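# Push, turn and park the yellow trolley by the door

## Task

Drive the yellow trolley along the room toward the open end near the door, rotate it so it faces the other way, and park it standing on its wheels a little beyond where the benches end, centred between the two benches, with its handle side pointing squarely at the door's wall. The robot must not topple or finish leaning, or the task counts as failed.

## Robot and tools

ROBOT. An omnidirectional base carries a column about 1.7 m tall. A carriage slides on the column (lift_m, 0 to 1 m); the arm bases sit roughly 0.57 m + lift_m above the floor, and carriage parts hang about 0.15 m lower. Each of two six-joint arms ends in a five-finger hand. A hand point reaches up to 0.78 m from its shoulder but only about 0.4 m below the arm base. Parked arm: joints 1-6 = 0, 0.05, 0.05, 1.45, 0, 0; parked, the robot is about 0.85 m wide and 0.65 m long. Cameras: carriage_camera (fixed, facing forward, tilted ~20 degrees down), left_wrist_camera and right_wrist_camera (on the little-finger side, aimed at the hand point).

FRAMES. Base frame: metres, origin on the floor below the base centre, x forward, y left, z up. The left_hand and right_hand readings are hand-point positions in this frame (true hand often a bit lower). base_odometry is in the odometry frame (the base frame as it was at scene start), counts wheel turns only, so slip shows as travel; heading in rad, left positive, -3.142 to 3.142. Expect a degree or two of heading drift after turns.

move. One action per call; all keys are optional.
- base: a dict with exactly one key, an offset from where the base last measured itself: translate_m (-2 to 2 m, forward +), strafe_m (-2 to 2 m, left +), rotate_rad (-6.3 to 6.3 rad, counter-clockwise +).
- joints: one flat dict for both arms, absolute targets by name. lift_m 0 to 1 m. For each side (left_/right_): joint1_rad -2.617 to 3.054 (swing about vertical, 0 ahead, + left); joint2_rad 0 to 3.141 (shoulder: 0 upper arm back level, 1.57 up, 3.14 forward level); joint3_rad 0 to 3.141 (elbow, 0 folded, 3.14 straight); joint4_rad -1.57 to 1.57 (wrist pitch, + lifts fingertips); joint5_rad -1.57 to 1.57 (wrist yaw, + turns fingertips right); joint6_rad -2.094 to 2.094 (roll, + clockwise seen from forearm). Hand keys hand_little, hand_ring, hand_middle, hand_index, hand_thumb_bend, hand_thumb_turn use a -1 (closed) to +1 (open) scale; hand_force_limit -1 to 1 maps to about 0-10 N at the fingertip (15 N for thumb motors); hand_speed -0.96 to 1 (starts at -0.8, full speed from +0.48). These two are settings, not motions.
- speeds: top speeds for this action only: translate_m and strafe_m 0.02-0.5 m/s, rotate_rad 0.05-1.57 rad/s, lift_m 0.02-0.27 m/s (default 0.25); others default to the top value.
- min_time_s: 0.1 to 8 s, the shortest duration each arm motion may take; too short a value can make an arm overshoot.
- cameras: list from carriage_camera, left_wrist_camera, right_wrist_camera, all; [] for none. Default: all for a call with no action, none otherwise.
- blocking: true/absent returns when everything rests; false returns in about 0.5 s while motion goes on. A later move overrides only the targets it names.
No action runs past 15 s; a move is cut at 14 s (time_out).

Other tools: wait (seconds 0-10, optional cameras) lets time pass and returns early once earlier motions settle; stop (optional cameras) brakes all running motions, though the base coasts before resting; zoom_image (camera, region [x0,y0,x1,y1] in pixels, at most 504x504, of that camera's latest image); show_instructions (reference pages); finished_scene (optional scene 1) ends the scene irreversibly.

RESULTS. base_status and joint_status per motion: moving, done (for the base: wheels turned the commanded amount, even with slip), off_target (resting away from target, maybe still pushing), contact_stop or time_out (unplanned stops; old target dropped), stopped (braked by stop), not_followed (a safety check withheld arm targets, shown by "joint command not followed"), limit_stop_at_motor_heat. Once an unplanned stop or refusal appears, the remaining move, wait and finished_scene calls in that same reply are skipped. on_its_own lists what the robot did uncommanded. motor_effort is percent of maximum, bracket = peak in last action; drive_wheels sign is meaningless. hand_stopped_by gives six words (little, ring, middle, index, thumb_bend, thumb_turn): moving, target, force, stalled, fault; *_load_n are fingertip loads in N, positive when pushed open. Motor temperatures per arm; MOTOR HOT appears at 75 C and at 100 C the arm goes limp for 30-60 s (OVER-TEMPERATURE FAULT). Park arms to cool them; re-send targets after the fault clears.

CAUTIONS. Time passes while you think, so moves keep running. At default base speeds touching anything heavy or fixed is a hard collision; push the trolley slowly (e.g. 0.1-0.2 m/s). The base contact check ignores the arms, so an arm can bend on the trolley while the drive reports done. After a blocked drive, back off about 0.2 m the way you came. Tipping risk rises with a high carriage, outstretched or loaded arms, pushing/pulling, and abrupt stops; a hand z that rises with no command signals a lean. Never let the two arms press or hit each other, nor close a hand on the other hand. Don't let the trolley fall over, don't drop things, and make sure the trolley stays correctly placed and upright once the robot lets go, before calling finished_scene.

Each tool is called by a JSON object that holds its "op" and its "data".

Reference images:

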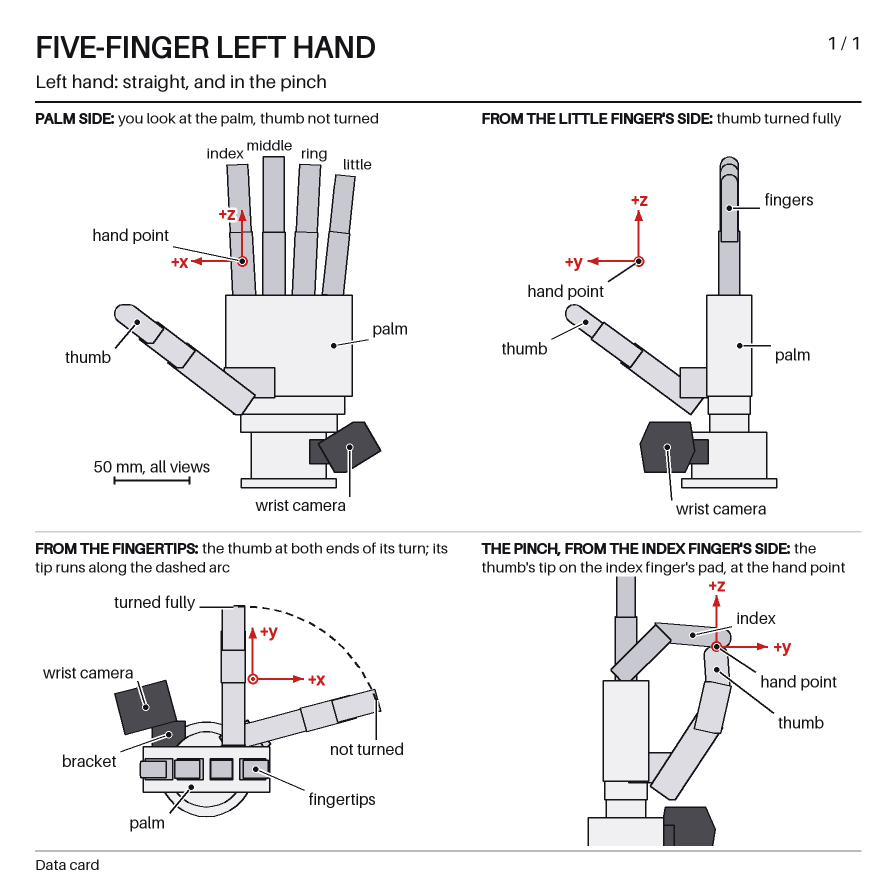

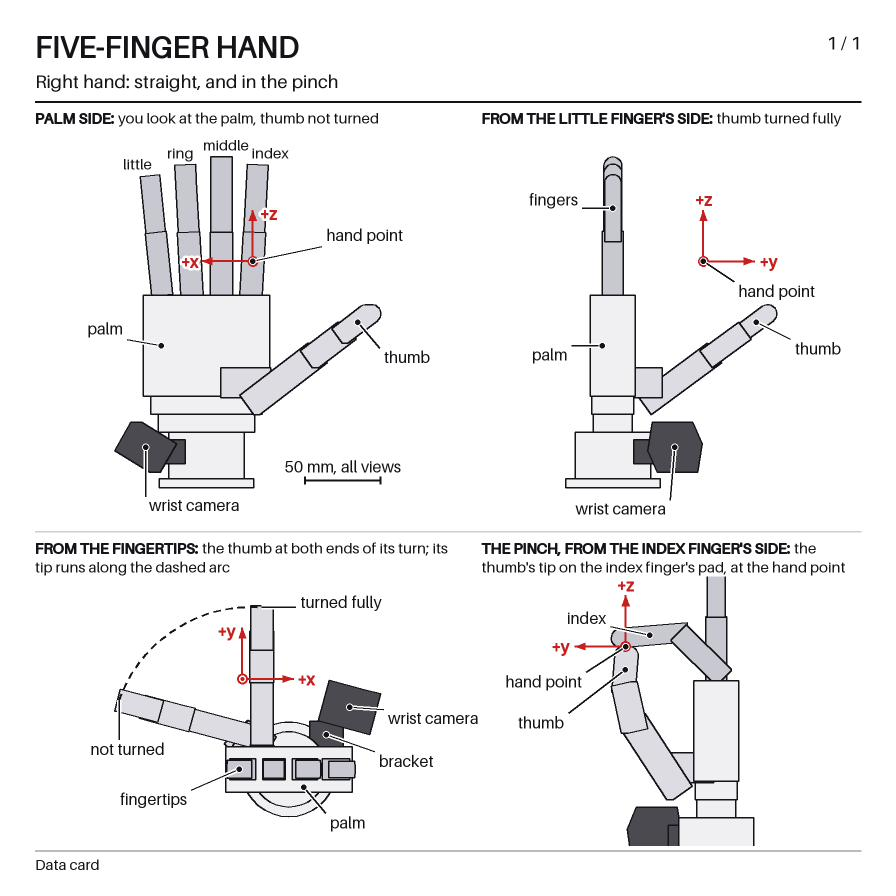

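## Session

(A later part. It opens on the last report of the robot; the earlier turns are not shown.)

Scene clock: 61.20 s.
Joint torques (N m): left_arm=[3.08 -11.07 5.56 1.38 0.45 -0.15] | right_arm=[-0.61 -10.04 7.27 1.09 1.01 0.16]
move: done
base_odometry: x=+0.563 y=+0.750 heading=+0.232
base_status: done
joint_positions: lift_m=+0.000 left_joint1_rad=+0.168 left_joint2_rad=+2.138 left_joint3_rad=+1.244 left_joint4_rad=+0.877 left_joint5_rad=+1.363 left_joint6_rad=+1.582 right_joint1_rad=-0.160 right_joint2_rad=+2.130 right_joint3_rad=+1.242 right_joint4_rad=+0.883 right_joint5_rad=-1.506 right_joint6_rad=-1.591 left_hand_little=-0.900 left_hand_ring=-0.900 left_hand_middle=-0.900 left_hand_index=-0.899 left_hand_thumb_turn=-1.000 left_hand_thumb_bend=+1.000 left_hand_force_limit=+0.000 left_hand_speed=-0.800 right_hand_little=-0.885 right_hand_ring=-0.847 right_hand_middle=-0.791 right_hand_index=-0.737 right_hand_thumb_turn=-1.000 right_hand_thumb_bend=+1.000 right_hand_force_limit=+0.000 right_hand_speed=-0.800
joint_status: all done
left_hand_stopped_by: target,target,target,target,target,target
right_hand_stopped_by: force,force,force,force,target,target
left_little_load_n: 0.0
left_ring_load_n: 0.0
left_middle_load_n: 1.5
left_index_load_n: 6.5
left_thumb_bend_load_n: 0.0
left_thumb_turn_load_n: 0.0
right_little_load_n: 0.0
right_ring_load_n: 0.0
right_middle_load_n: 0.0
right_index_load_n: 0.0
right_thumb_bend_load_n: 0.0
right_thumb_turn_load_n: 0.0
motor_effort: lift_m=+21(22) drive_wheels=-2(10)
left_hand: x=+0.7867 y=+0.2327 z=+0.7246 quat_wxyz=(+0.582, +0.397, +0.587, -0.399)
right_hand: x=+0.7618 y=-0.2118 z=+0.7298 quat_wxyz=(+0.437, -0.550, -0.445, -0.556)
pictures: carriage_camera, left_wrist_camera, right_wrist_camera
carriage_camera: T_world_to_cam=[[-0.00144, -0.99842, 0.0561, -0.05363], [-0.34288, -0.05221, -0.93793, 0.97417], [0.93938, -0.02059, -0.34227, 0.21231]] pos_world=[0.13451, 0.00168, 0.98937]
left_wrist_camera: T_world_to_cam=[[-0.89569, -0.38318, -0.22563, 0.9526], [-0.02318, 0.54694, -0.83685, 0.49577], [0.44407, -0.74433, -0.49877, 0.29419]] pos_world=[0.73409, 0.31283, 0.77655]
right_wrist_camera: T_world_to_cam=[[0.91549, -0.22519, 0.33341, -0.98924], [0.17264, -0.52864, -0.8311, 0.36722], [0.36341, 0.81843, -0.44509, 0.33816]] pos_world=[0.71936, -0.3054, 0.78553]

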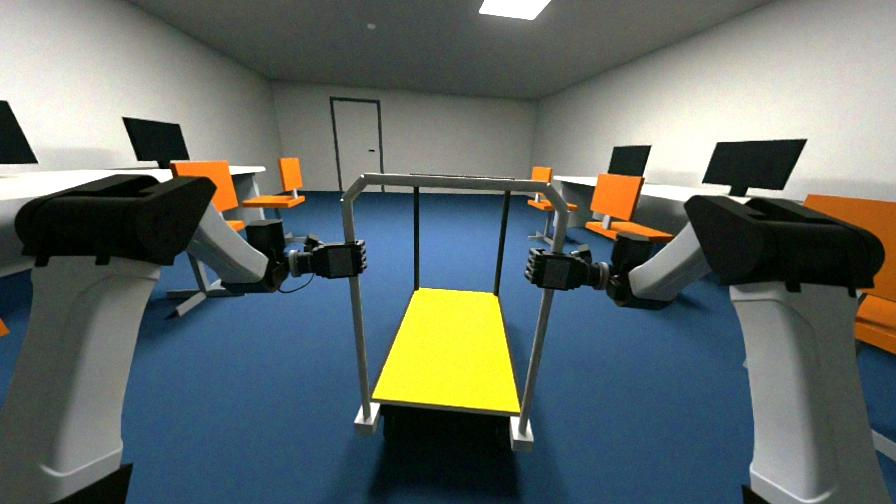

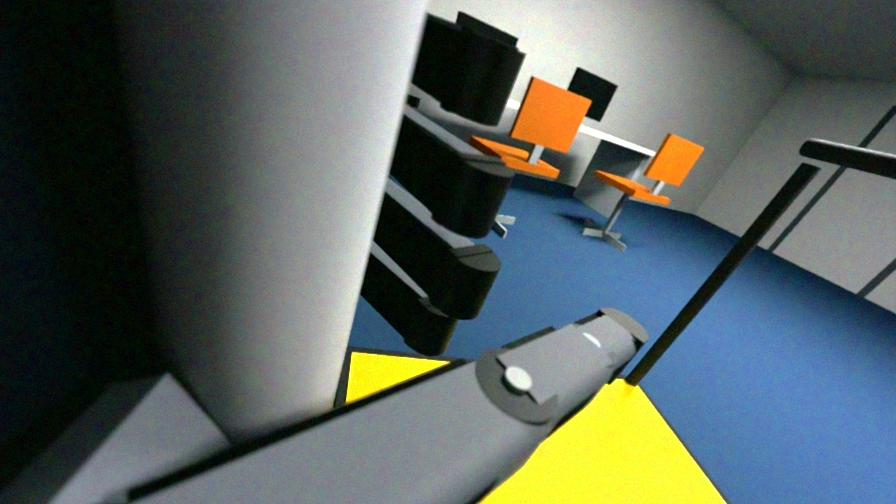

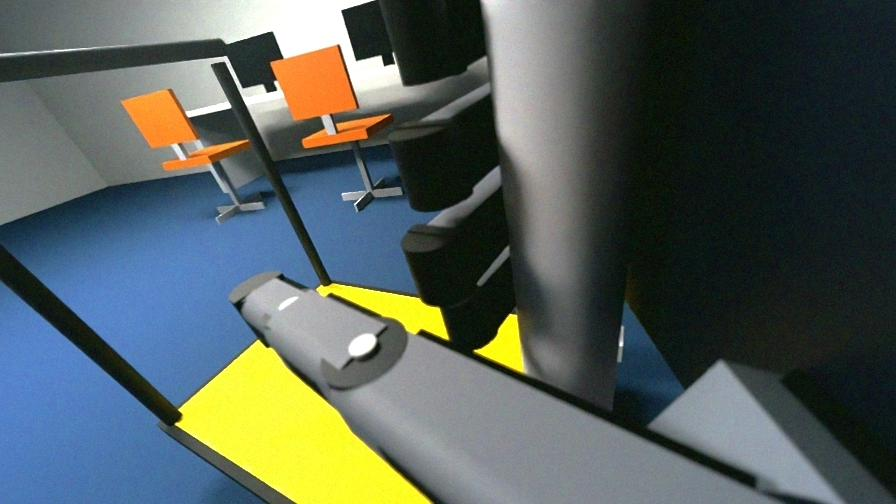

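{"op": "move", "data": {"base": {"rotate_rad": 0.1}, "speeds": {"rotate_rad": 0.1}, "cameras": ["carriage_camera"]}}

Scene clock: 64.43 s.
Joint torques (N m): left_arm=[-0.09 -10.92 5.49 1.39 0.07 -0.12] | right_arm=[-1.92 -9.73 7.49 1.35 -0.5 -0.01]
move: done
base_odometry: x=+0.563 y=+0.750 heading=+0.332
base_status: done
joint_positions: lift_m=+0.000 left_joint1_rad=+0.206 left_joint2_rad=+2.138 left_joint3_rad=+1.246 left_joint4_rad=+0.876 left_joint5_rad=+1.400 left_joint6_rad=+1.582 right_joint1_rad=-0.143 right_joint2_rad=+2.125 right_joint3_rad=+1.242 right_joint4_rad=+0.868 right_joint5_rad=-1.360 right_joint6_rad=-1.575 left_hand_little=-0.900 left_hand_ring=-0.900 left_hand_middle=-0.900 left_hand_index=-0.900 left_hand_thumb_turn=-1.000 left_hand_thumb_bend=+1.000 left_hand_force_limit=+0.000 left_hand_speed=-0.800 right_hand_little=-0.885 right_hand_ring=-0.847 right_hand_middle=-0.791 right_hand_index=-0.737 right_hand_thumb_turn=-1.000 right_hand_thumb_bend=+1.000 right_hand_force_limit=+0.000 right_hand_speed=-0.800
joint_status: not commanded
left_hand_stopped_by: target,target,target,target,target,target
right_hand_stopped_by: force,force,force,force,target,target
left_little_load_n: 0.0
left_ring_load_n: 0.5
left_middle_load_n: 0.0
left_index_load_n: 0.0
left_thumb_bend_load_n: 0.0
left_thumb_turn_load_n: 0.0
right_little_load_n: 1.5
right_ring_load_n: 2.0
right_middle_load_n: 0.0
right_index_load_n: 0.0
right_thumb_bend_load_n: 0.0
right_thumb_turn_load_n: 0.0
motor_effort: lift_m=+21(22) drive_wheels=-5(11)
left_hand: x=+0.7842 y=+0.2492 z=+0.7255 quat_wxyz=(+0.583, +0.397, +0.587, -0.398)
right_hand: x=+0.7833 y=-0.2186 z=+0.7284 quat_wxyz=(+0.407, -0.583, -0.402, -0.577)
carriage_camera: T_world_to_cam=[[-0.00144, -0.99842, 0.0561, -0.05363], [-0.34288, -0.05221, -0.93793, 0.97417], [0.93938, -0.02059, -0.34227, 0.21231]] pos_world=[0.13451, 0.00168, 0.98937]

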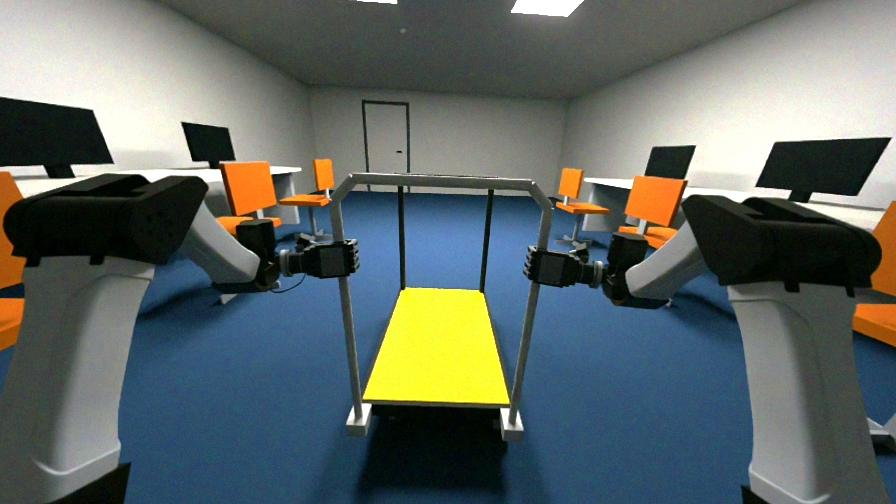

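{"op": "zoom_image", "data": {"camera": "carriage_camera", "region": [200, 0, 700, 260]}}

Scaled by 1.008 from the camera's image (finer frame: 1280x720).

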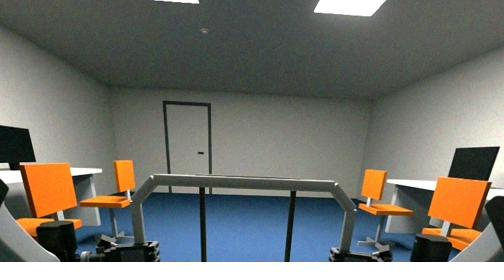

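{"op": "move", "data": {"base": {"translate_m": 0.6}, "speeds": {"translate_m": 0.15}, "cameras": ["carriage_camera"]}}

Scene clock: 71.60 s.
Joint torques (N m): left_arm=[0.06 -10.54 5.83 1.2 -1 -0.27] | right_arm=[-3.15 -9.77 7.16 1.35 -0.57 0.02]
Motor temperatures (°C): left_arm=[26 42 33 34 29 29] | right_arm=[26 40 34 38 29 25]
move: done
base_odometry: x=+1.130 y=+0.946 heading=+0.333
base_status: done
joint_positions: lift_m=+0.000 left_joint1_rad=+0.207 left_joint2_rad=+2.132 left_joint3_rad=+1.239 left_joint4_rad=+0.885 left_joint5_rad=+1.508 left_joint6_rad=+1.596 right_joint1_rad=-0.129 right_joint2_rad=+2.125 right_joint3_rad=+1.245 right_joint4_rad=+0.869 right_joint5_rad=-1.358 right_joint6_rad=-1.575 left_hand_little=-0.900 left_hand_ring=-0.900 left_hand_middle=-0.900 left_hand_index=-0.900 left_hand_thumb_turn=-1.000 left_hand_thumb_bend=+1.000 left_hand_force_limit=+0.000 left_hand_speed=-0.800 right_hand_little=-0.885 right_hand_ring=-0.847 right_hand_middle=-0.791 right_hand_index=-0.737 right_hand_thumb_turn=-1.000 right_hand_thumb_bend=+1.000 right_hand_force_limit=+0.000 right_hand_speed=-0.800
joint_status: not commanded
left_hand_stopped_by: target,target,target,target,target,target
right_hand_stopped_by: force,force,force,force,target,target
left_little_load_n: 0.0
left_ring_load_n: 0.0
left_middle_load_n: 0.0
left_index_load_n: 0.0
left_thumb_bend_load_n: 0.0
left_thumb_turn_load_n: 0.0
right_little_load_n: 4.5
right_ring_load_n: 4.0
right_middle_load_n: 0.0
right_index_load_n: -0.5
right_thumb_bend_load_n: 0.0
right_thumb_turn_load_n: 0.5
motor_effort: lift_m=+21(22) drive_wheels=-7(12)
left_hand: x=+0.7655 y=+0.2364 z=+0.7284 quat_wxyz=(+0.566, +0.433, +0.559, -0.423)
right_hand: x=+0.7829 y=-0.2115 z=+0.7299 quat_wxyz=(+0.409, -0.580, -0.406, -0.576)
carriage_camera: T_world_to_cam=[[-0.00144, -0.99842, 0.0561, -0.05363], [-0.34288, -0.05221, -0.93793, 0.97417], [0.93938, -0.02059, -0.34227, 0.21231]] pos_world=[0.13451, 0.00168, 0.98937]

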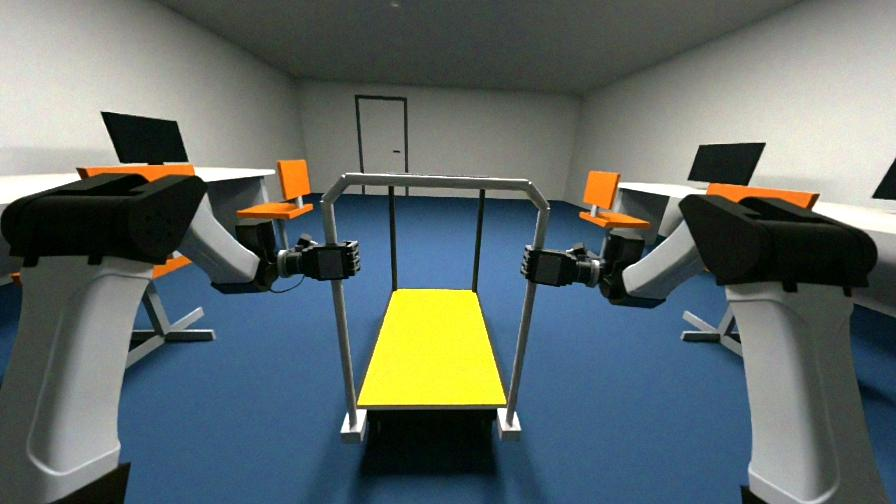

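{"op": "move", "data": {"base": {"translate_m": 0.8}, "speeds": {"translate_m": 0.15}, "cameras": ["carriage_camera"]}}

{"op": "zoom_image", "data": {"camera": "carriage_camera", "region": [200, 60, 700, 300]}}

Scene clock: 78.40 s.
Joint torques (N m): left_arm=[0.59 -10.61 6 1.17 -0.96 -0.29] | right_arm=[-2.77 -9.69 7.13 1.35 -0.63 -0.01]
move: done
base_odometry: x=+1.886 y=+1.209 heading=+0.334
base_status: done
joint_positions: lift_m=+0.000 left_joint1_rad=+0.200 left_joint2_rad=+2.132 left_joint3_rad=+1.238 left_joint4_rad=+0.887 left_joint5_rad=+1.505 left_joint6_rad=+1.596 right_joint1_rad=-0.134 right_joint2_rad=+2.125 right_joint3_rad=+1.245 right_joint4_rad=+0.868 right_joint5_rad=-1.353 right_joint6_rad=-1.575 left_hand_little=-0.900 left_hand_ring=-0.900 left_hand_middle=-0.900 left_hand_index=-0.900 left_hand_thumb_turn=-1.000 left_hand_thumb_bend=+1.000 left_hand_force_limit=+0.000 left_hand_speed=-0.800 right_hand_little=-0.885 right_hand_ring=-0.847 right_hand_middle=-0.791 right_hand_index=-0.737 right_hand_thumb_turn=-1.000 right_hand_thumb_bend=+1.000 right_hand_force_limit=+0.000 right_hand_speed=-0.800
joint_status: not commanded
left_hand_stopped_by: target,target,target,target,target,target
right_hand_stopped_by: force,force,force,force,target,target
left_little_load_n: 0.0
left_ring_load_n: 0.0
left_middle_load_n: 0.0
left_index_load_n: 0.0
left_thumb_bend_load_n: 0.0
left_thumb_turn_load_n: 0.0
right_little_load_n: 4.0
right_ring_load_n: 3.5
right_middle_load_n: 0.0
right_index_load_n: 0.0
right_thumb_bend_load_n: 0.0
right_thumb_turn_load_n: 0.5
motor_effort: lift_m=+21(21) drive_wheels=-6(12)
left_hand: x=+0.7655 y=+0.2333 z=+0.7285 quat_wxyz=(+0.566, +0.435, +0.558, -0.424)
right_hand: x=+0.7842 y=-0.2148 z=+0.7297 quat_wxyz=(+0.406, -0.582, -0.403, -0.577)
carriage_camera: T_world_to_cam=[[-0.00144, -0.99842, 0.0561, -0.05363], [-0.34288, -0.05221, -0.93793, 0.97417], [0.93938, -0.02059, -0.34227, 0.21231]] pos_world=[0.13451, 0.00168, 0.98937]

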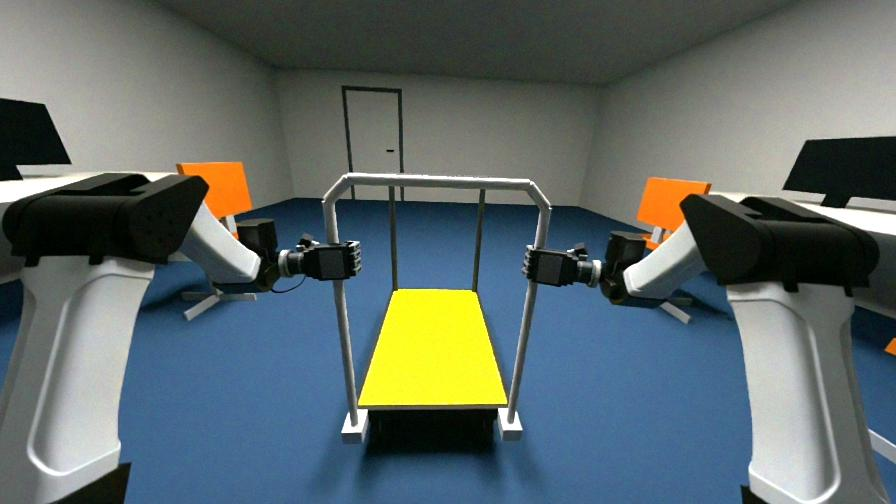

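Scaled by 1.008 from the camera's image (finer frame: 1280x720).

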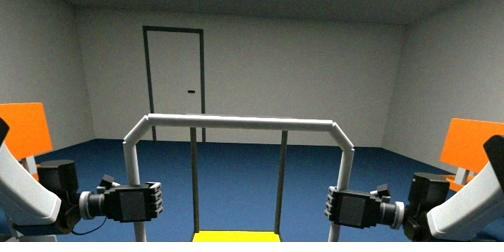

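{"op": "zoom_image", "data": {"camera": "carriage_camera", "region": [100, 0, 400, 220]}}

{"op": "zoom_image", "data": {"camera": "carriage_camera", "region": [540, 0, 840, 220]}}

Scaled by 1.680 from the camera's image (finer frame: 1280x720).

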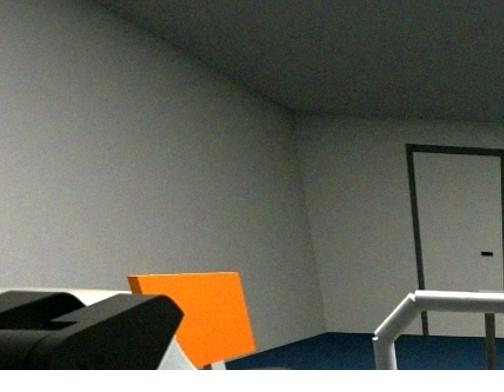

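Scaled by 1.680 from the camera's image (finer frame: 1280x720).

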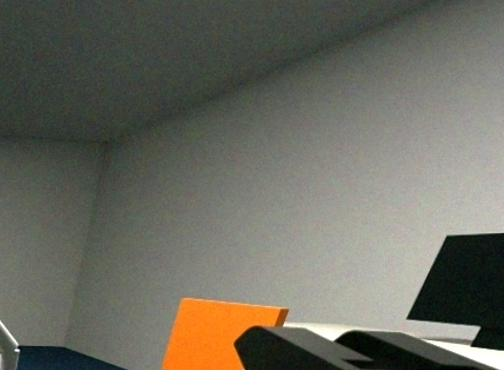

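{"op": "move", "data": {"base": {"rotate_rad": 0.05}, "speeds": {"rotate_rad": 0.1}}}

{"op": "move", "data": {"base": {"translate_m": 0.6}, "speeds": {"translate_m": 0.15}, "cameras": ["carriage_camera"]}}

{"op": "zoom_image", "data": {"camera": "carriage_camera", "region": [60, 0, 360, 300]}}

{"op": "zoom_image", "data": {"camera": "carriage_camera", "region": [540, 0, 896, 300]}}

Scene clock: 80.87 s.
Joint torques (N m): left_arm=[1.33 -10.45 6.02 1.27 -0.36 -0.25] | right_arm=[-0.54 -9.73 7.04 1.3 -0.11 -0.01]
move: done
base_odometry: x=+1.886 y=+1.209 heading=+0.384
base_status: done
joint_positions: lift_m=+0.000 left_joint1_rad=+0.189 left_joint2_rad=+2.132 left_joint3_rad=+1.238 left_joint4_rad=+0.887 left_joint5_rad=+1.439 left_joint6_rad=+1.592 right_joint1_rad=-0.161 right_joint2_rad=+2.125 right_joint3_rad=+1.245 right_joint4_rad=+0.868 right_joint5_rad=-1.403 right_joint6_rad=-1.575 left_hand_little=-0.900 left_hand_ring=-0.900 left_hand_middle=-0.900 left_hand_index=-0.900 left_hand_thumb_turn=-1.000 left_hand_thumb_bend=+1.000 left_hand_force_limit=+0.000 left_hand_speed=-0.800 right_hand_little=-0.885 right_hand_ring=-0.847 right_hand_middle=-0.791 right_hand_index=-0.737 right_hand_thumb_turn=-1.000 right_hand_thumb_bend=+1.000 right_hand_force_limit=+0.000 right_hand_speed=-0.800
joint_status: not commanded
left_hand_stopped_by: target,target,target,target,target,target
right_hand_stopped_by: force,force,force,force,target,target
left_little_load_n: 0.0
left_ring_load_n: 0.0
left_middle_load_n: 0.0
left_index_load_n: 2.0
left_thumb_bend_load_n: 0.0
left_thumb_turn_load_n: 0.0
right_little_load_n: 0.0
right_ring_load_n: 0.0
right_middle_load_n: 0.0
right_index_load_n: 0.0
right_thumb_bend_load_n: 0.0
right_thumb_turn_load_n: 0.5
motor_effort: lift_m=+21(21) drive_wheels=-4(5)
left_hand: x=+0.7755 y=+0.2349 z=+0.7281 quat_wxyz=(+0.576, +0.418, +0.571, -0.409)
right_hand: x=+0.7788 y=-0.2236 z=+0.7298 quat_wxyz=(+0.413, -0.577, -0.409, -0.573)
pictures: none

Scene clock: 85.77 s.
Joint torques (N m): left_arm=[0.03 -10.58 5.9 1.27 0.54 -0.2] | right_arm=[-0.55 -9.66 7.06 1.26 0.37 0]
move: done
base_odometry: x=+2.442 y=+1.434 heading=+0.384
base_status: done
joint_positions: lift_m=+0.000 left_joint1_rad=+0.206 left_joint2_rad=+2.132 left_joint3_rad=+1.240 left_joint4_rad=+0.887 left_joint5_rad=+1.354 left_joint6_rad=+1.587 right_joint1_rad=-0.161 right_joint2_rad=+2.125 right_joint3_rad=+1.245 right_joint4_rad=+0.868 right_joint5_rad=-1.448 right_joint6_rad=-1.575 left_hand_little=-0.900 left_hand_ring=-0.900 left_hand_middle=-0.900 left_hand_index=-0.900 left_hand_thumb_turn=-1.000 left_hand_thumb_bend=+1.000 left_hand_force_limit=+0.000 left_hand_speed=-0.800 right_hand_little=-0.885 right_hand_ring=-0.847 right_hand_middle=-0.791 right_hand_index=-0.737 right_hand_thumb_turn=-1.000 right_hand_thumb_bend=+1.000 right_hand_force_limit=+0.000 right_hand_speed=-0.800
joint_status: not commanded
left_hand_stopped_by: target,target,target,target,target,target
right_hand_stopped_by: force,force,force,force,target,target
left_little_load_n: 0.0
left_ring_load_n: 0.0
left_middle_load_n: 0.0
left_index_load_n: 2.0
left_thumb_bend_load_n: 0.5
left_thumb_turn_load_n: 0.0
right_little_load_n: 0.0
right_ring_load_n: 0.0
right_middle_load_n: 0.0
right_index_load_n: 0.0
right_thumb_bend_load_n: 0.0
right_thumb_turn_load_n: 0.0
motor_effort: lift_m=+21(22) drive_wheels=-6(11)
left_hand: x=+0.7903 y=+0.2548 z=+0.7283 quat_wxyz=(+0.595, +0.388, +0.592, -0.381)
right_hand: x=+0.7713 y=-0.2183 z=+0.7299 quat_wxyz=(+0.426, -0.568, -0.422, -0.564)
carriage_camera: T_world_to_cam=[[-0.00144, -0.99842, 0.0561, -0.05363], [-0.34288, -0.05221, -0.93793, 0.97417], [0.93938, -0.02059, -0.34227, 0.21231]] pos_world=[0.13451, 0.00168, 0.98937]

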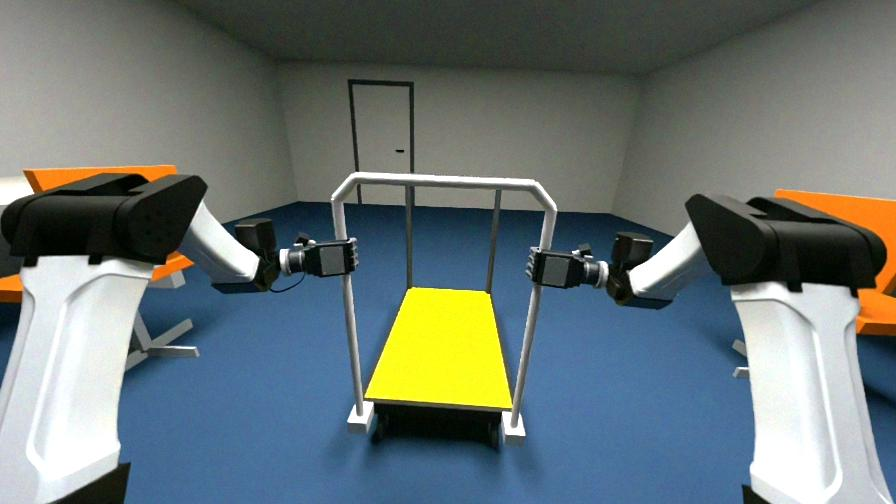

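Scaled by 1.680 from the camera's image (finer frame: 1280x720).

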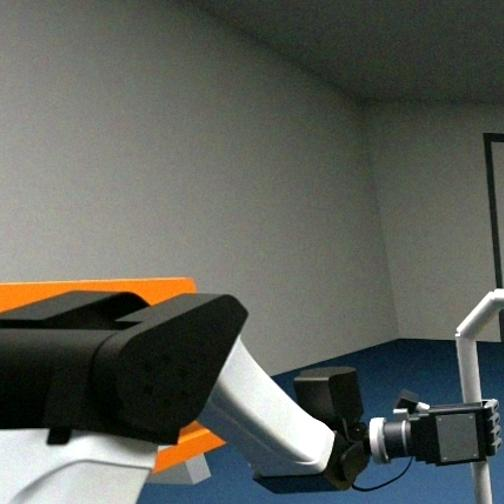

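Scaled by 1.416 from the camera's image (finer frame: 1280x720).

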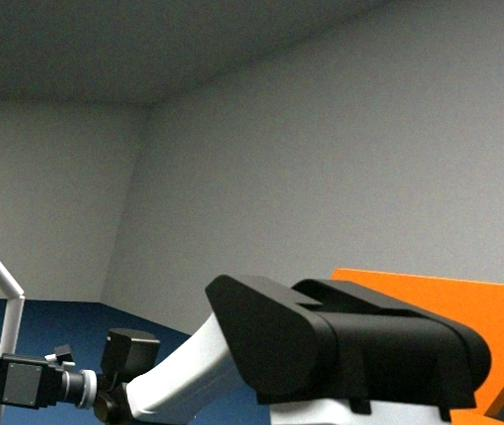

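{"op": "wait", "data": {"seconds": 0, "cameras": ["left_wrist_camera", "right_wrist_camera"]}}

Scene clock: 86.63 s.
Joint torques (N m): left_arm=[0.09 -10.62 6.04 1.32 0.54 -0.21] | right_arm=[-0.55 -9.65 7.05 1.27 0.38 -0.01]
base_odometry: x=+2.442 y=+1.434 heading=+0.384
base_status: done
joint_positions: lift_m=+0.000 left_joint1_rad=+0.206 left_joint2_rad=+2.132 left_joint3_rad=+1.240 left_joint4_rad=+0.887 left_joint5_rad=+1.354 left_joint6_rad=+1.587 right_joint1_rad=-0.161 right_joint2_rad=+2.125 right_joint3_rad=+1.245 right_joint4_rad=+0.868 right_joint5_rad=-1.448 right_joint6_rad=-1.575 left_hand_little=-0.900 left_hand_ring=-0.900 left_hand_middle=-0.900 left_hand_index=-0.900 left_hand_thumb_turn=-1.000 left_hand_thumb_bend=+1.000 left_hand_force_limit=+0.000 left_hand_speed=-0.800 right_hand_little=-0.885 right_hand_ring=-0.847 right_hand_middle=-0.791 right_hand_index=-0.737 right_hand_thumb_turn=-1.000 right_hand_thumb_bend=+1.000 right_hand_force_limit=+0.000 right_hand_speed=-0.800
joint_status: not commanded
left_hand_stopped_by: target,target,target,target,target,target
right_hand_stopped_by: force,force,force,force,target,target
left_little_load_n: 0.0
left_ring_load_n: 0.0
left_middle_load_n: 0.0
left_index_load_n: 2.0
left_thumb_bend_load_n: 0.0
left_thumb_turn_load_n: 0.5
right_little_load_n: 0.0
right_ring_load_n: 0.0
right_middle_load_n: 0.0
right_index_load_n: 0.0
right_thumb_bend_load_n: 0.0
right_thumb_turn_load_n: 0.5
motor_effort: lift_m=+21(22) drive_wheels=-6(11)
left_hand: x=+0.7903 y=+0.2548 z=+0.7283 quat_wxyz=(+0.595, +0.388, +0.592, -0.381)
right_hand: x=+0.7713 y=-0.2183 z=+0.7299 quat_wxyz=(+0.426, -0.568, -0.422, -0.564)
left_wrist_camera: T_world_to_cam=[[-0.87323, -0.42294, -0.24205, 0.96954], [-0.0346, 0.54926, -0.83493, 0.49383], [0.48607, -0.72072, -0.49427, 0.26848]] pos_world=[0.73322, 0.33231, 0.77968]
right_wrist_camera: T_world_to_cam=[[0.90775, -0.2806, 0.31184, -0.98985], [0.12258, -0.53348, -0.83688, 0.40407], [0.40119, 0.79791, -0.44987, 0.30998]] pos_world=[0.72465, -0.30952, 0.78628]

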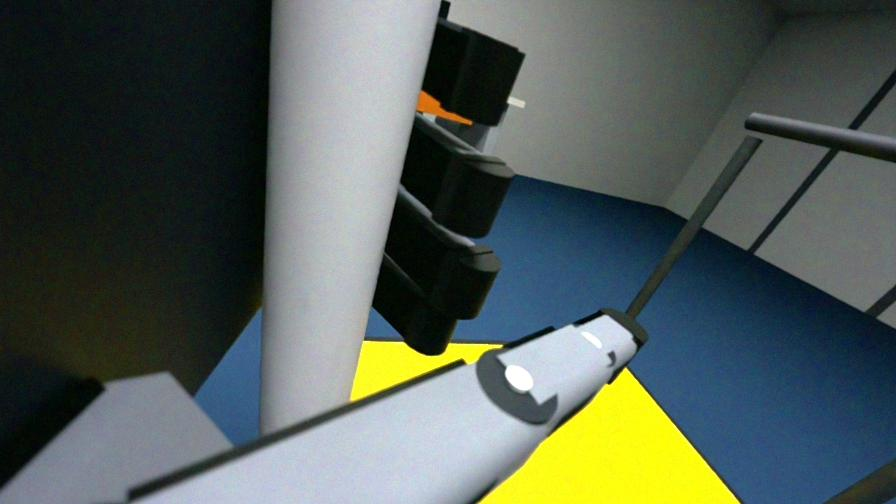

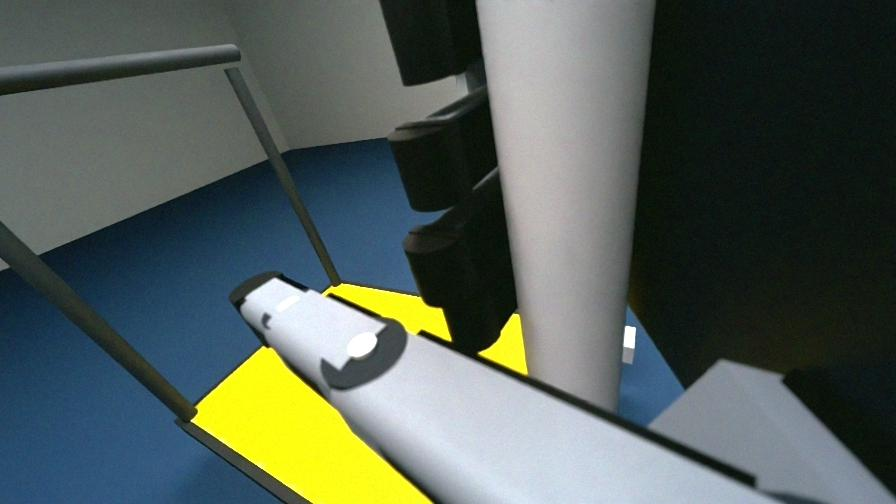

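{"op": "move", "data": {"base": {"rotate_rad": -0.03}, "speeds": {"rotate_rad": 0.1}}}

{"op": "move", "data": {"base": {"translate_m": 0.8}, "speeds": {"translate_m": 0.2}, "cameras": ["carriage_camera"]}}

{"op": "zoom_image", "data": {"camera": "carriage_camera", "region": [320, 360, 560, 504]}}

Scene clock: 88.50 s.
Joint torques (N m): left_arm=[0.25 -10.58 5.9 1.35 -0.02 -0.16] | right_arm=[-2.1 -9.72 7.09 1.3 -0.01 -0.01]
move: done
base_odometry: x=+2.442 y=+1.434 heading=+0.355
base_status: done
joint_positions: lift_m=+0.000 left_joint1_rad=+0.203 left_joint2_rad=+2.132 left_joint3_rad=+1.240 left_joint4_rad=+0.881 left_joint5_rad=+1.410 left_joint6_rad=+1.583 right_joint1_rad=-0.142 right_joint2_rad=+2.125 right_joint3_rad=+1.245 right_joint4_rad=+0.868 right_joint5_rad=-1.410 right_joint6_rad=-1.575 left_hand_little=-0.900 left_hand_ring=-0.900 left_hand_middle=-0.900 left_hand_index=-0.900 left_hand_thumb_turn=-1.000 left_hand_thumb_bend=+1.000 left_hand_force_limit=+0.000 left_hand_speed=-0.800 right_hand_little=-0.885 right_hand_ring=-0.847 right_hand_middle=-0.791 right_hand_index=-0.737 right_hand_thumb_turn=-1.000 right_hand_thumb_bend=+1.000 right_hand_force_limit=+0.000 right_hand_speed=-0.800
joint_status: not commanded
left_hand_stopped_by: target,target,target,target,target,target
right_hand_stopped_by: force,force,force,force,target,target
left_little_load_n: 0.0
left_ring_load_n: 0.0
left_middle_load_n: 0.0
left_index_load_n: 0.0
left_thumb_bend_load_n: 0.0
left_thumb_turn_load_n: 0.0
right_little_load_n: 1.5
right_ring_load_n: 1.0
right_middle_load_n: 0.0
right_index_load_n: 0.0
right_thumb_bend_load_n: 0.0
right_thumb_turn_load_n: 0.0
motor_effort: lift_m=+21(22) drive_wheels=-4(6)
left_hand: x=+0.7811 y=+0.2457 z=+0.7271 quat_wxyz=(+0.582, +0.402, +0.582, -0.401)
right_hand: x=+0.7757 y=-0.2122 z=+0.7299 quat_wxyz=(+0.421, -0.572, -0.417, -0.567)
pictures: none

Scene clock: 93.60 s.
Joint torques (N m): left_arm=[0.79 -10.58 5.81 1.3 -0.61 -0.2] | right_arm=[-1.09 -9.74 7.13 1.33 -0.48 -0.01]
move: done
base_odometry: x=+3.193 y=+1.712 heading=+0.354
base_status: done
joint_positions: lift_m=+0.000 left_joint1_rad=+0.197 left_joint2_rad=+2.132 left_joint3_rad=+1.240 left_joint4_rad=+0.880 left_joint5_rad=+1.470 left_joint6_rad=+1.584 right_joint1_rad=-0.154 right_joint2_rad=+2.125 right_joint3_rad=+1.245 right_joint4_rad=+0.868 right_joint5_rad=-1.367 right_joint6_rad=-1.575 left_hand_little=-0.900 left_hand_ring=-0.900 left_hand_middle=-0.900 left_hand_index=-0.900 left_hand_thumb_turn=-1.000 left_hand_thumb_bend=+1.000 left_hand_force_limit=+0.000 left_hand_speed=-0.800 right_hand_little=-0.885 right_hand_ring=-0.847 right_hand_middle=-0.791 right_hand_index=-0.737 right_hand_thumb_turn=-1.000 right_hand_thumb_bend=+1.000 right_hand_force_limit=+0.000 right_hand_speed=-0.800
joint_status: not commanded
left_hand_stopped_by: target,target,target,target,target,target
right_hand_stopped_by: force,force,force,force,target,target
left_little_load_n: 0.0
left_ring_load_n: 0.0
left_middle_load_n: 0.0
left_index_load_n: 0.0
left_thumb_bend_load_n: 0.0
left_thumb_turn_load_n: 0.0
right_little_load_n: 3.0
right_ring_load_n: 2.0
right_middle_load_n: 0.0
right_index_load_n: 0.0
right_thumb_bend_load_n: 0.0
right_thumb_turn_load_n: 0.5
motor_effort: lift_m=+21(22) drive_wheels=-4(13)
left_hand: x=+0.7708 y=+0.2354 z=+0.7272 quat_wxyz=(+0.569, +0.421, +0.569, -0.420)
right_hand: x=+0.7840 y=-0.2242 z=+0.7298 quat_wxyz=(+0.405, -0.583, -0.401, -0.579)
carriage_camera: T_world_to_cam=[[-0.00144, -0.99842, 0.0561, -0.05363], [-0.34288, -0.05221, -0.93793, 0.97417], [0.93938, -0.02059, -0.34227, 0.21231]] pos_world=[0.13451, 0.00168, 0.98937]

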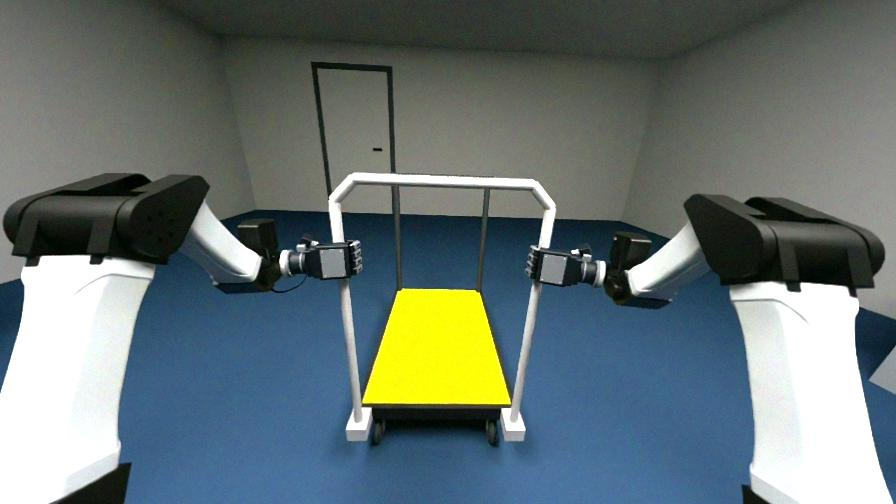

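Scaled by 2.100 from the camera's image (finer frame: 1280x720).

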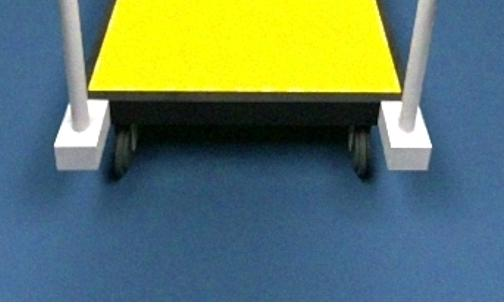

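{"op": "zoom_image", "data": {"camera": "carriage_camera", "region": [0, 0, 400, 260]}}

{"op": "zoom_image", "data": {"camera": "carriage_camera", "region": [496, 0, 896, 400]}}

Scaled by 1.260 from the camera's image (finer frame: 1280x720).

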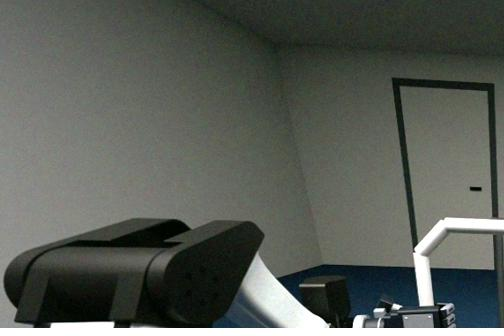

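Scaled by 1.260 from the camera's image (finer frame: 1280x720).

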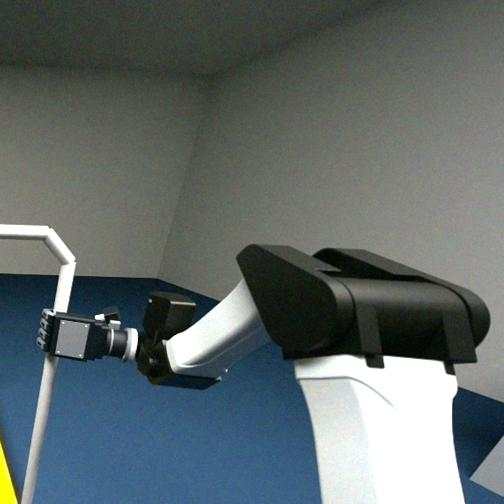

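{"op": "move", "data": {"base": {"rotate_rad": 0.045}, "speeds": {"rotate_rad": 0.1}}}

{"op": "move", "data": {"base": {"translate_m": 1.2}, "speeds": {"translate_m": 0.2}, "cameras": ["carriage_camera"]}}

{"op": "zoom_image", "data": {"camera": "carriage_camera", "region": [0, 0, 400, 260]}}

{"op": "zoom_image", "data": {"camera": "carriage_camera", "region": [496, 0, 896, 400]}}

Scene clock: 96.33 s.
Joint torques (N m): left_arm=[2.06 -10.54 5.9 1.33 -0.11 -0.17] | right_arm=[-0.65 -9.69 7.06 1.26 0.2 -0.01]
move: done
base_odometry: x=+3.193 y=+1.712 heading=+0.399
base_status: done
joint_positions: lift_m=+0.000 left_joint1_rad=+0.182 left_joint2_rad=+2.132 left_joint3_rad=+1.240 left_joint4_rad=+0.882 left_joint5_rad=+1.417 left_joint6_rad=+1.585 right_joint1_rad=-0.159 right_joint2_rad=+2.125 right_joint3_rad=+1.245 right_joint4_rad=+0.868 right_joint5_rad=-1.431 right_joint6_rad=-1.575 left_hand_little=-0.900 left_hand_ring=-0.900 left_hand_middle=-0.900 left_hand_index=-0.900 left_hand_thumb_turn=-1.000 left_hand_thumb_bend=+1.000 left_hand_force_limit=+0.000 left_hand_speed=-0.800 right_hand_little=-0.885 right_hand_ring=-0.847 right_hand_middle=-0.791 right_hand_index=-0.737 right_hand_thumb_turn=-1.000 right_hand_thumb_bend=+1.000 right_hand_force_limit=+0.000 right_hand_speed=-0.800
joint_status: not commanded
left_hand_stopped_by: target,target,target,target,target,target
right_hand_stopped_by: force,force,force,force,target,target
left_little_load_n: 0.0
left_ring_load_n: 0.0
left_middle_load_n: 0.5
left_index_load_n: 4.0
left_thumb_bend_load_n: 0.0
left_thumb_turn_load_n: 0.5
right_little_load_n: 0.0
right_ring_load_n: 0.0
right_middle_load_n: 0.0
right_index_load_n: 0.0
right_thumb_bend_load_n: 0.0
right_thumb_turn_load_n: 0.5
motor_effort: lift_m=+21(21) drive_wheels=-4(6)
left_hand: x=+0.7784 y=+0.2336 z=+0.7274 quat_wxyz=(+0.577, +0.411, +0.576, -0.408)
right_hand: x=+0.7741 y=-0.2195 z=+0.7299 quat_wxyz=(+0.422, -0.571, -0.418, -0.567)
pictures: none

Scene clock: 103.43 s.
Joint torques (N m): left_arm=[0.8 -10.66 5.76 1.37 0.64 -0.2] | right_arm=[-1.18 -9.63 6.98 1.2 0.77 0.05]
Motor temperatures (°C): left_arm=[26 47 33 34 29 29] | right_arm=[26 44 35 40 29 25]
move: done
base_odometry: x=+4.298 y=+2.179 heading=+0.399
base_status: done
joint_positions: lift_m=+0.000 left_joint1_rad=+0.197 left_joint2_rad=+2.132 left_joint3_rad=+1.242 left_joint4_rad=+0.882 left_joint5_rad=+1.350 left_joint6_rad=+1.587 right_joint1_rad=-0.153 right_joint2_rad=+2.125 right_joint3_rad=+1.245 right_joint4_rad=+0.873 right_joint5_rad=-1.483 right_joint6_rad=-1.583 left_hand_little=-0.900 left_hand_ring=-0.900 left_hand_middle=-0.900 left_hand_index=-0.900 left_hand_thumb_turn=-1.000 left_hand_thumb_bend=+1.000 left_hand_force_limit=+0.000 left_hand_speed=-0.800 right_hand_little=-0.885 right_hand_ring=-0.847 right_hand_middle=-0.791 right_hand_index=-0.737 right_hand_thumb_turn=-1.000 right_hand_thumb_bend=+1.000 right_hand_force_limit=+0.000 right_hand_speed=-0.800
joint_status: not commanded
left_hand_stopped_by: target,target,target,target,target,target
right_hand_stopped_by: force,force,force,force,target,target
left_little_load_n: 0.0
left_ring_load_n: 0.5
left_middle_load_n: 1.0
left_index_load_n: 3.5
left_thumb_bend_load_n: 0.0
left_thumb_turn_load_n: 0.0
right_little_load_n: 0.0
right_ring_load_n: 0.0
right_middle_load_n: 0.0
right_index_load_n: 0.0
right_thumb_bend_load_n: 0.0
right_thumb_turn_load_n: 0.0
motor_effort: lift_m=+21(21) drive_wheels=-5(12)
left_hand: x=+0.7907 y=+0.2507 z=+0.7283 quat_wxyz=(+0.594, +0.388, +0.592, -0.382)
right_hand: x=+0.7648 y=-0.2103 z=+0.7311 quat_wxyz=(+0.435, -0.556, -0.438, -0.557)
carriage_camera: T_world_to_cam=[[-0.00144, -0.99842, 0.0561, -0.05363], [-0.34288, -0.05221, -0.93793, 0.97417], [0.93938, -0.02059, -0.34227, 0.21231]] pos_world=[0.13451, 0.00168, 0.98937]

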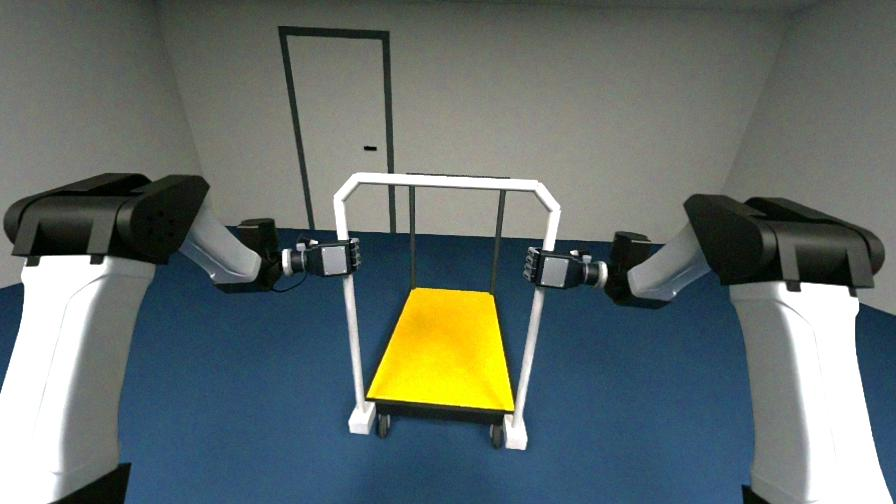

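Scaled by 1.260 from the camera's image (finer frame: 1280x720).

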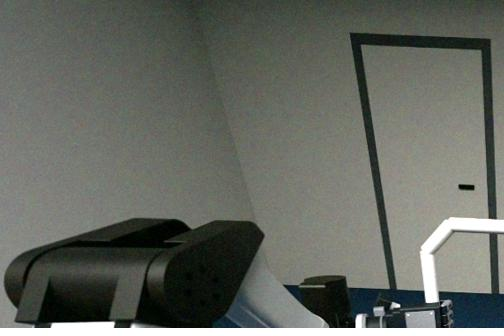

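Scaled by 1.260 from the camera's image (finer frame: 1280x720).

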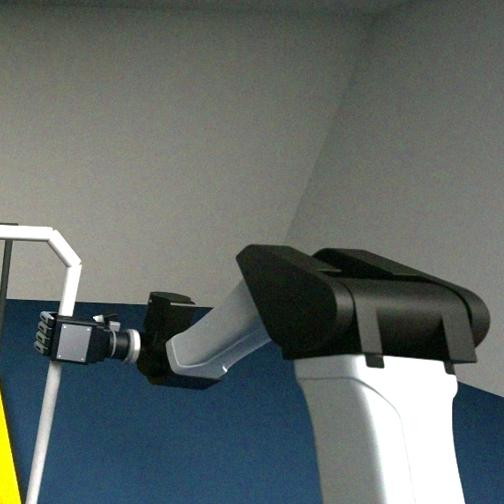

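{"op": "move", "data": {"base": {"translate_m": 0.95}, "speeds": {"translate_m": 0.2}}}

{"op": "move", "data": {"base": {"rotate_rad": 0.25}, "speeds": {"rotate_rad": 0.12}, "cameras": ["carriage_camera"]}}

Scene clock: 110.50 s.
Joint torques (N m): left_arm=[0.96 -10.65 5.64 1.41 0.63 -0.16] | right_arm=[-1.16 -9.59 6.98 1.14 0.9 0.12]
move: done
base_odometry: x=+5.173 y=+2.549 heading=+0.400
base_status: done
joint_positions: lift_m=+0.000 left_joint1_rad=+0.195 left_joint2_rad=+2.132 left_joint3_rad=+1.244 left_joint4_rad=+0.880 left_joint5_rad=+1.342 left_joint6_rad=+1.584 right_joint1_rad=-0.153 right_joint2_rad=+2.125 right_joint3_rad=+1.245 right_joint4_rad=+0.878 right_joint5_rad=-1.498 right_joint6_rad=-1.586 left_hand_little=-0.900 left_hand_ring=-0.900 left_hand_middle=-0.900 left_hand_index=-0.900 left_hand_thumb_turn=-1.000 left_hand_thumb_bend=+1.000 left_hand_force_limit=+0.000 left_hand_speed=-0.800 right_hand_little=-0.885 right_hand_ring=-0.847 right_hand_middle=-0.791 right_hand_index=-0.737 right_hand_thumb_turn=-1.000 right_hand_thumb_bend=+1.000 right_hand_force_limit=+0.000 right_hand_speed=-0.800
joint_status: not commanded
left_hand_stopped_by: target,target,target,target,target,target
right_hand_stopped_by: force,force,force,force,target,target
left_little_load_n: 0.0
left_ring_load_n: 0.0
left_middle_load_n: 1.0
left_index_load_n: 4.5
left_thumb_bend_load_n: 0.0
left_thumb_turn_load_n: 0.5
right_little_load_n: 0.5
right_ring_load_n: 0.0
right_middle_load_n: 0.0
right_index_load_n: 0.0
right_thumb_bend_load_n: 0.0
right_thumb_turn_load_n: 0.5
motor_effort: lift_m=+21(22) drive_wheels=-4(11)
left_hand: x=+0.7919 y=+0.2505 z=+0.7284 quat_wxyz=(+0.594, +0.386, +0.594, -0.382)
right_hand: x=+0.7625 y=-0.2088 z=+0.7321 quat_wxyz=(+0.437, -0.550, -0.444, -0.556)
pictures: none

Scene clock: 113.27 s.
Joint torques (N m): left_arm=[0.13 -10.58 5.23 1.44 0.09 -0.13] | right_arm=[-2.06 -9.46 7.49 1.31 -0.53 -0.01]
move: done
base_odometry: x=+5.173 y=+2.549 heading=+0.650
base_status: done
joint_positions: lift_m=+0.000 left_joint1_rad=+0.206 left_joint2_rad=+2.132 left_joint3_rad=+1.249 left_joint4_rad=+0.873 left_joint5_rad=+1.399 left_joint6_rad=+1.581 right_joint1_rad=-0.143 right_joint2_rad=+2.122 right_joint3_rad=+1.242 right_joint4_rad=+0.872 right_joint5_rad=-1.360 right_joint6_rad=-1.574 left_hand_little=-0.900 left_hand_ring=-0.900 left_hand_middle=-0.900 left_hand_index=-0.900 left_hand_thumb_turn=-1.000 left_hand_thumb_bend=+1.000 left_hand_force_limit=+0.000 left_hand_speed=-0.800 right_hand_little=-0.885 right_hand_ring=-0.847 right_hand_middle=-0.791 right_hand_index=-0.737 right_hand_thumb_turn=-1.000 right_hand_thumb_bend=+1.000 right_hand_force_limit=+0.000 right_hand_speed=-0.800
joint_status: not commanded
left_hand_stopped_by: target,target,target,target,target,target
right_hand_stopped_by: force,force,force,force,target,target
left_little_load_n: 0.0
left_ring_load_n: 0.0
left_middle_load_n: 0.0
left_index_load_n: 0.0
left_thumb_bend_load_n: 0.0
left_thumb_turn_load_n: 0.0
right_little_load_n: 3.5
right_ring_load_n: 1.0
right_middle_load_n: 0.0
right_index_load_n: 0.0
right_thumb_bend_load_n: 0.0
right_thumb_turn_load_n: 0.0
motor_effort: lift_m=+21(21) drive_wheels=-6(12)
left_hand: x=+0.7845 y=+0.2494 z=+0.7289 quat_wxyz=(+0.585, +0.398, +0.586, -0.397)
right_hand: x=+0.7834 y=-0.2186 z=+0.7308 quat_wxyz=(+0.405, -0.582, -0.403, -0.579)
carriage_camera: T_world_to_cam=[[-0.00144, -0.99842, 0.0561, -0.05363], [-0.34288, -0.05221, -0.93793, 0.97417], [0.93938, -0.02059, -0.34227, 0.21231]] pos_world=[0.13451, 0.00168, 0.98937]

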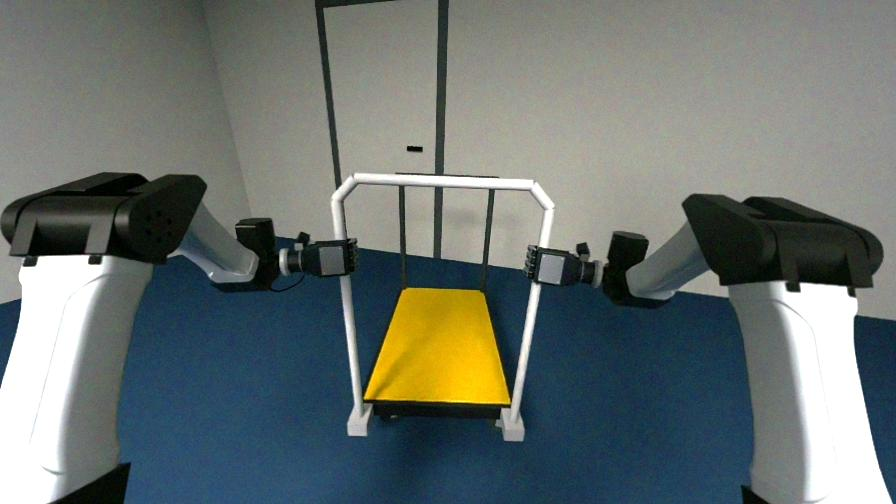

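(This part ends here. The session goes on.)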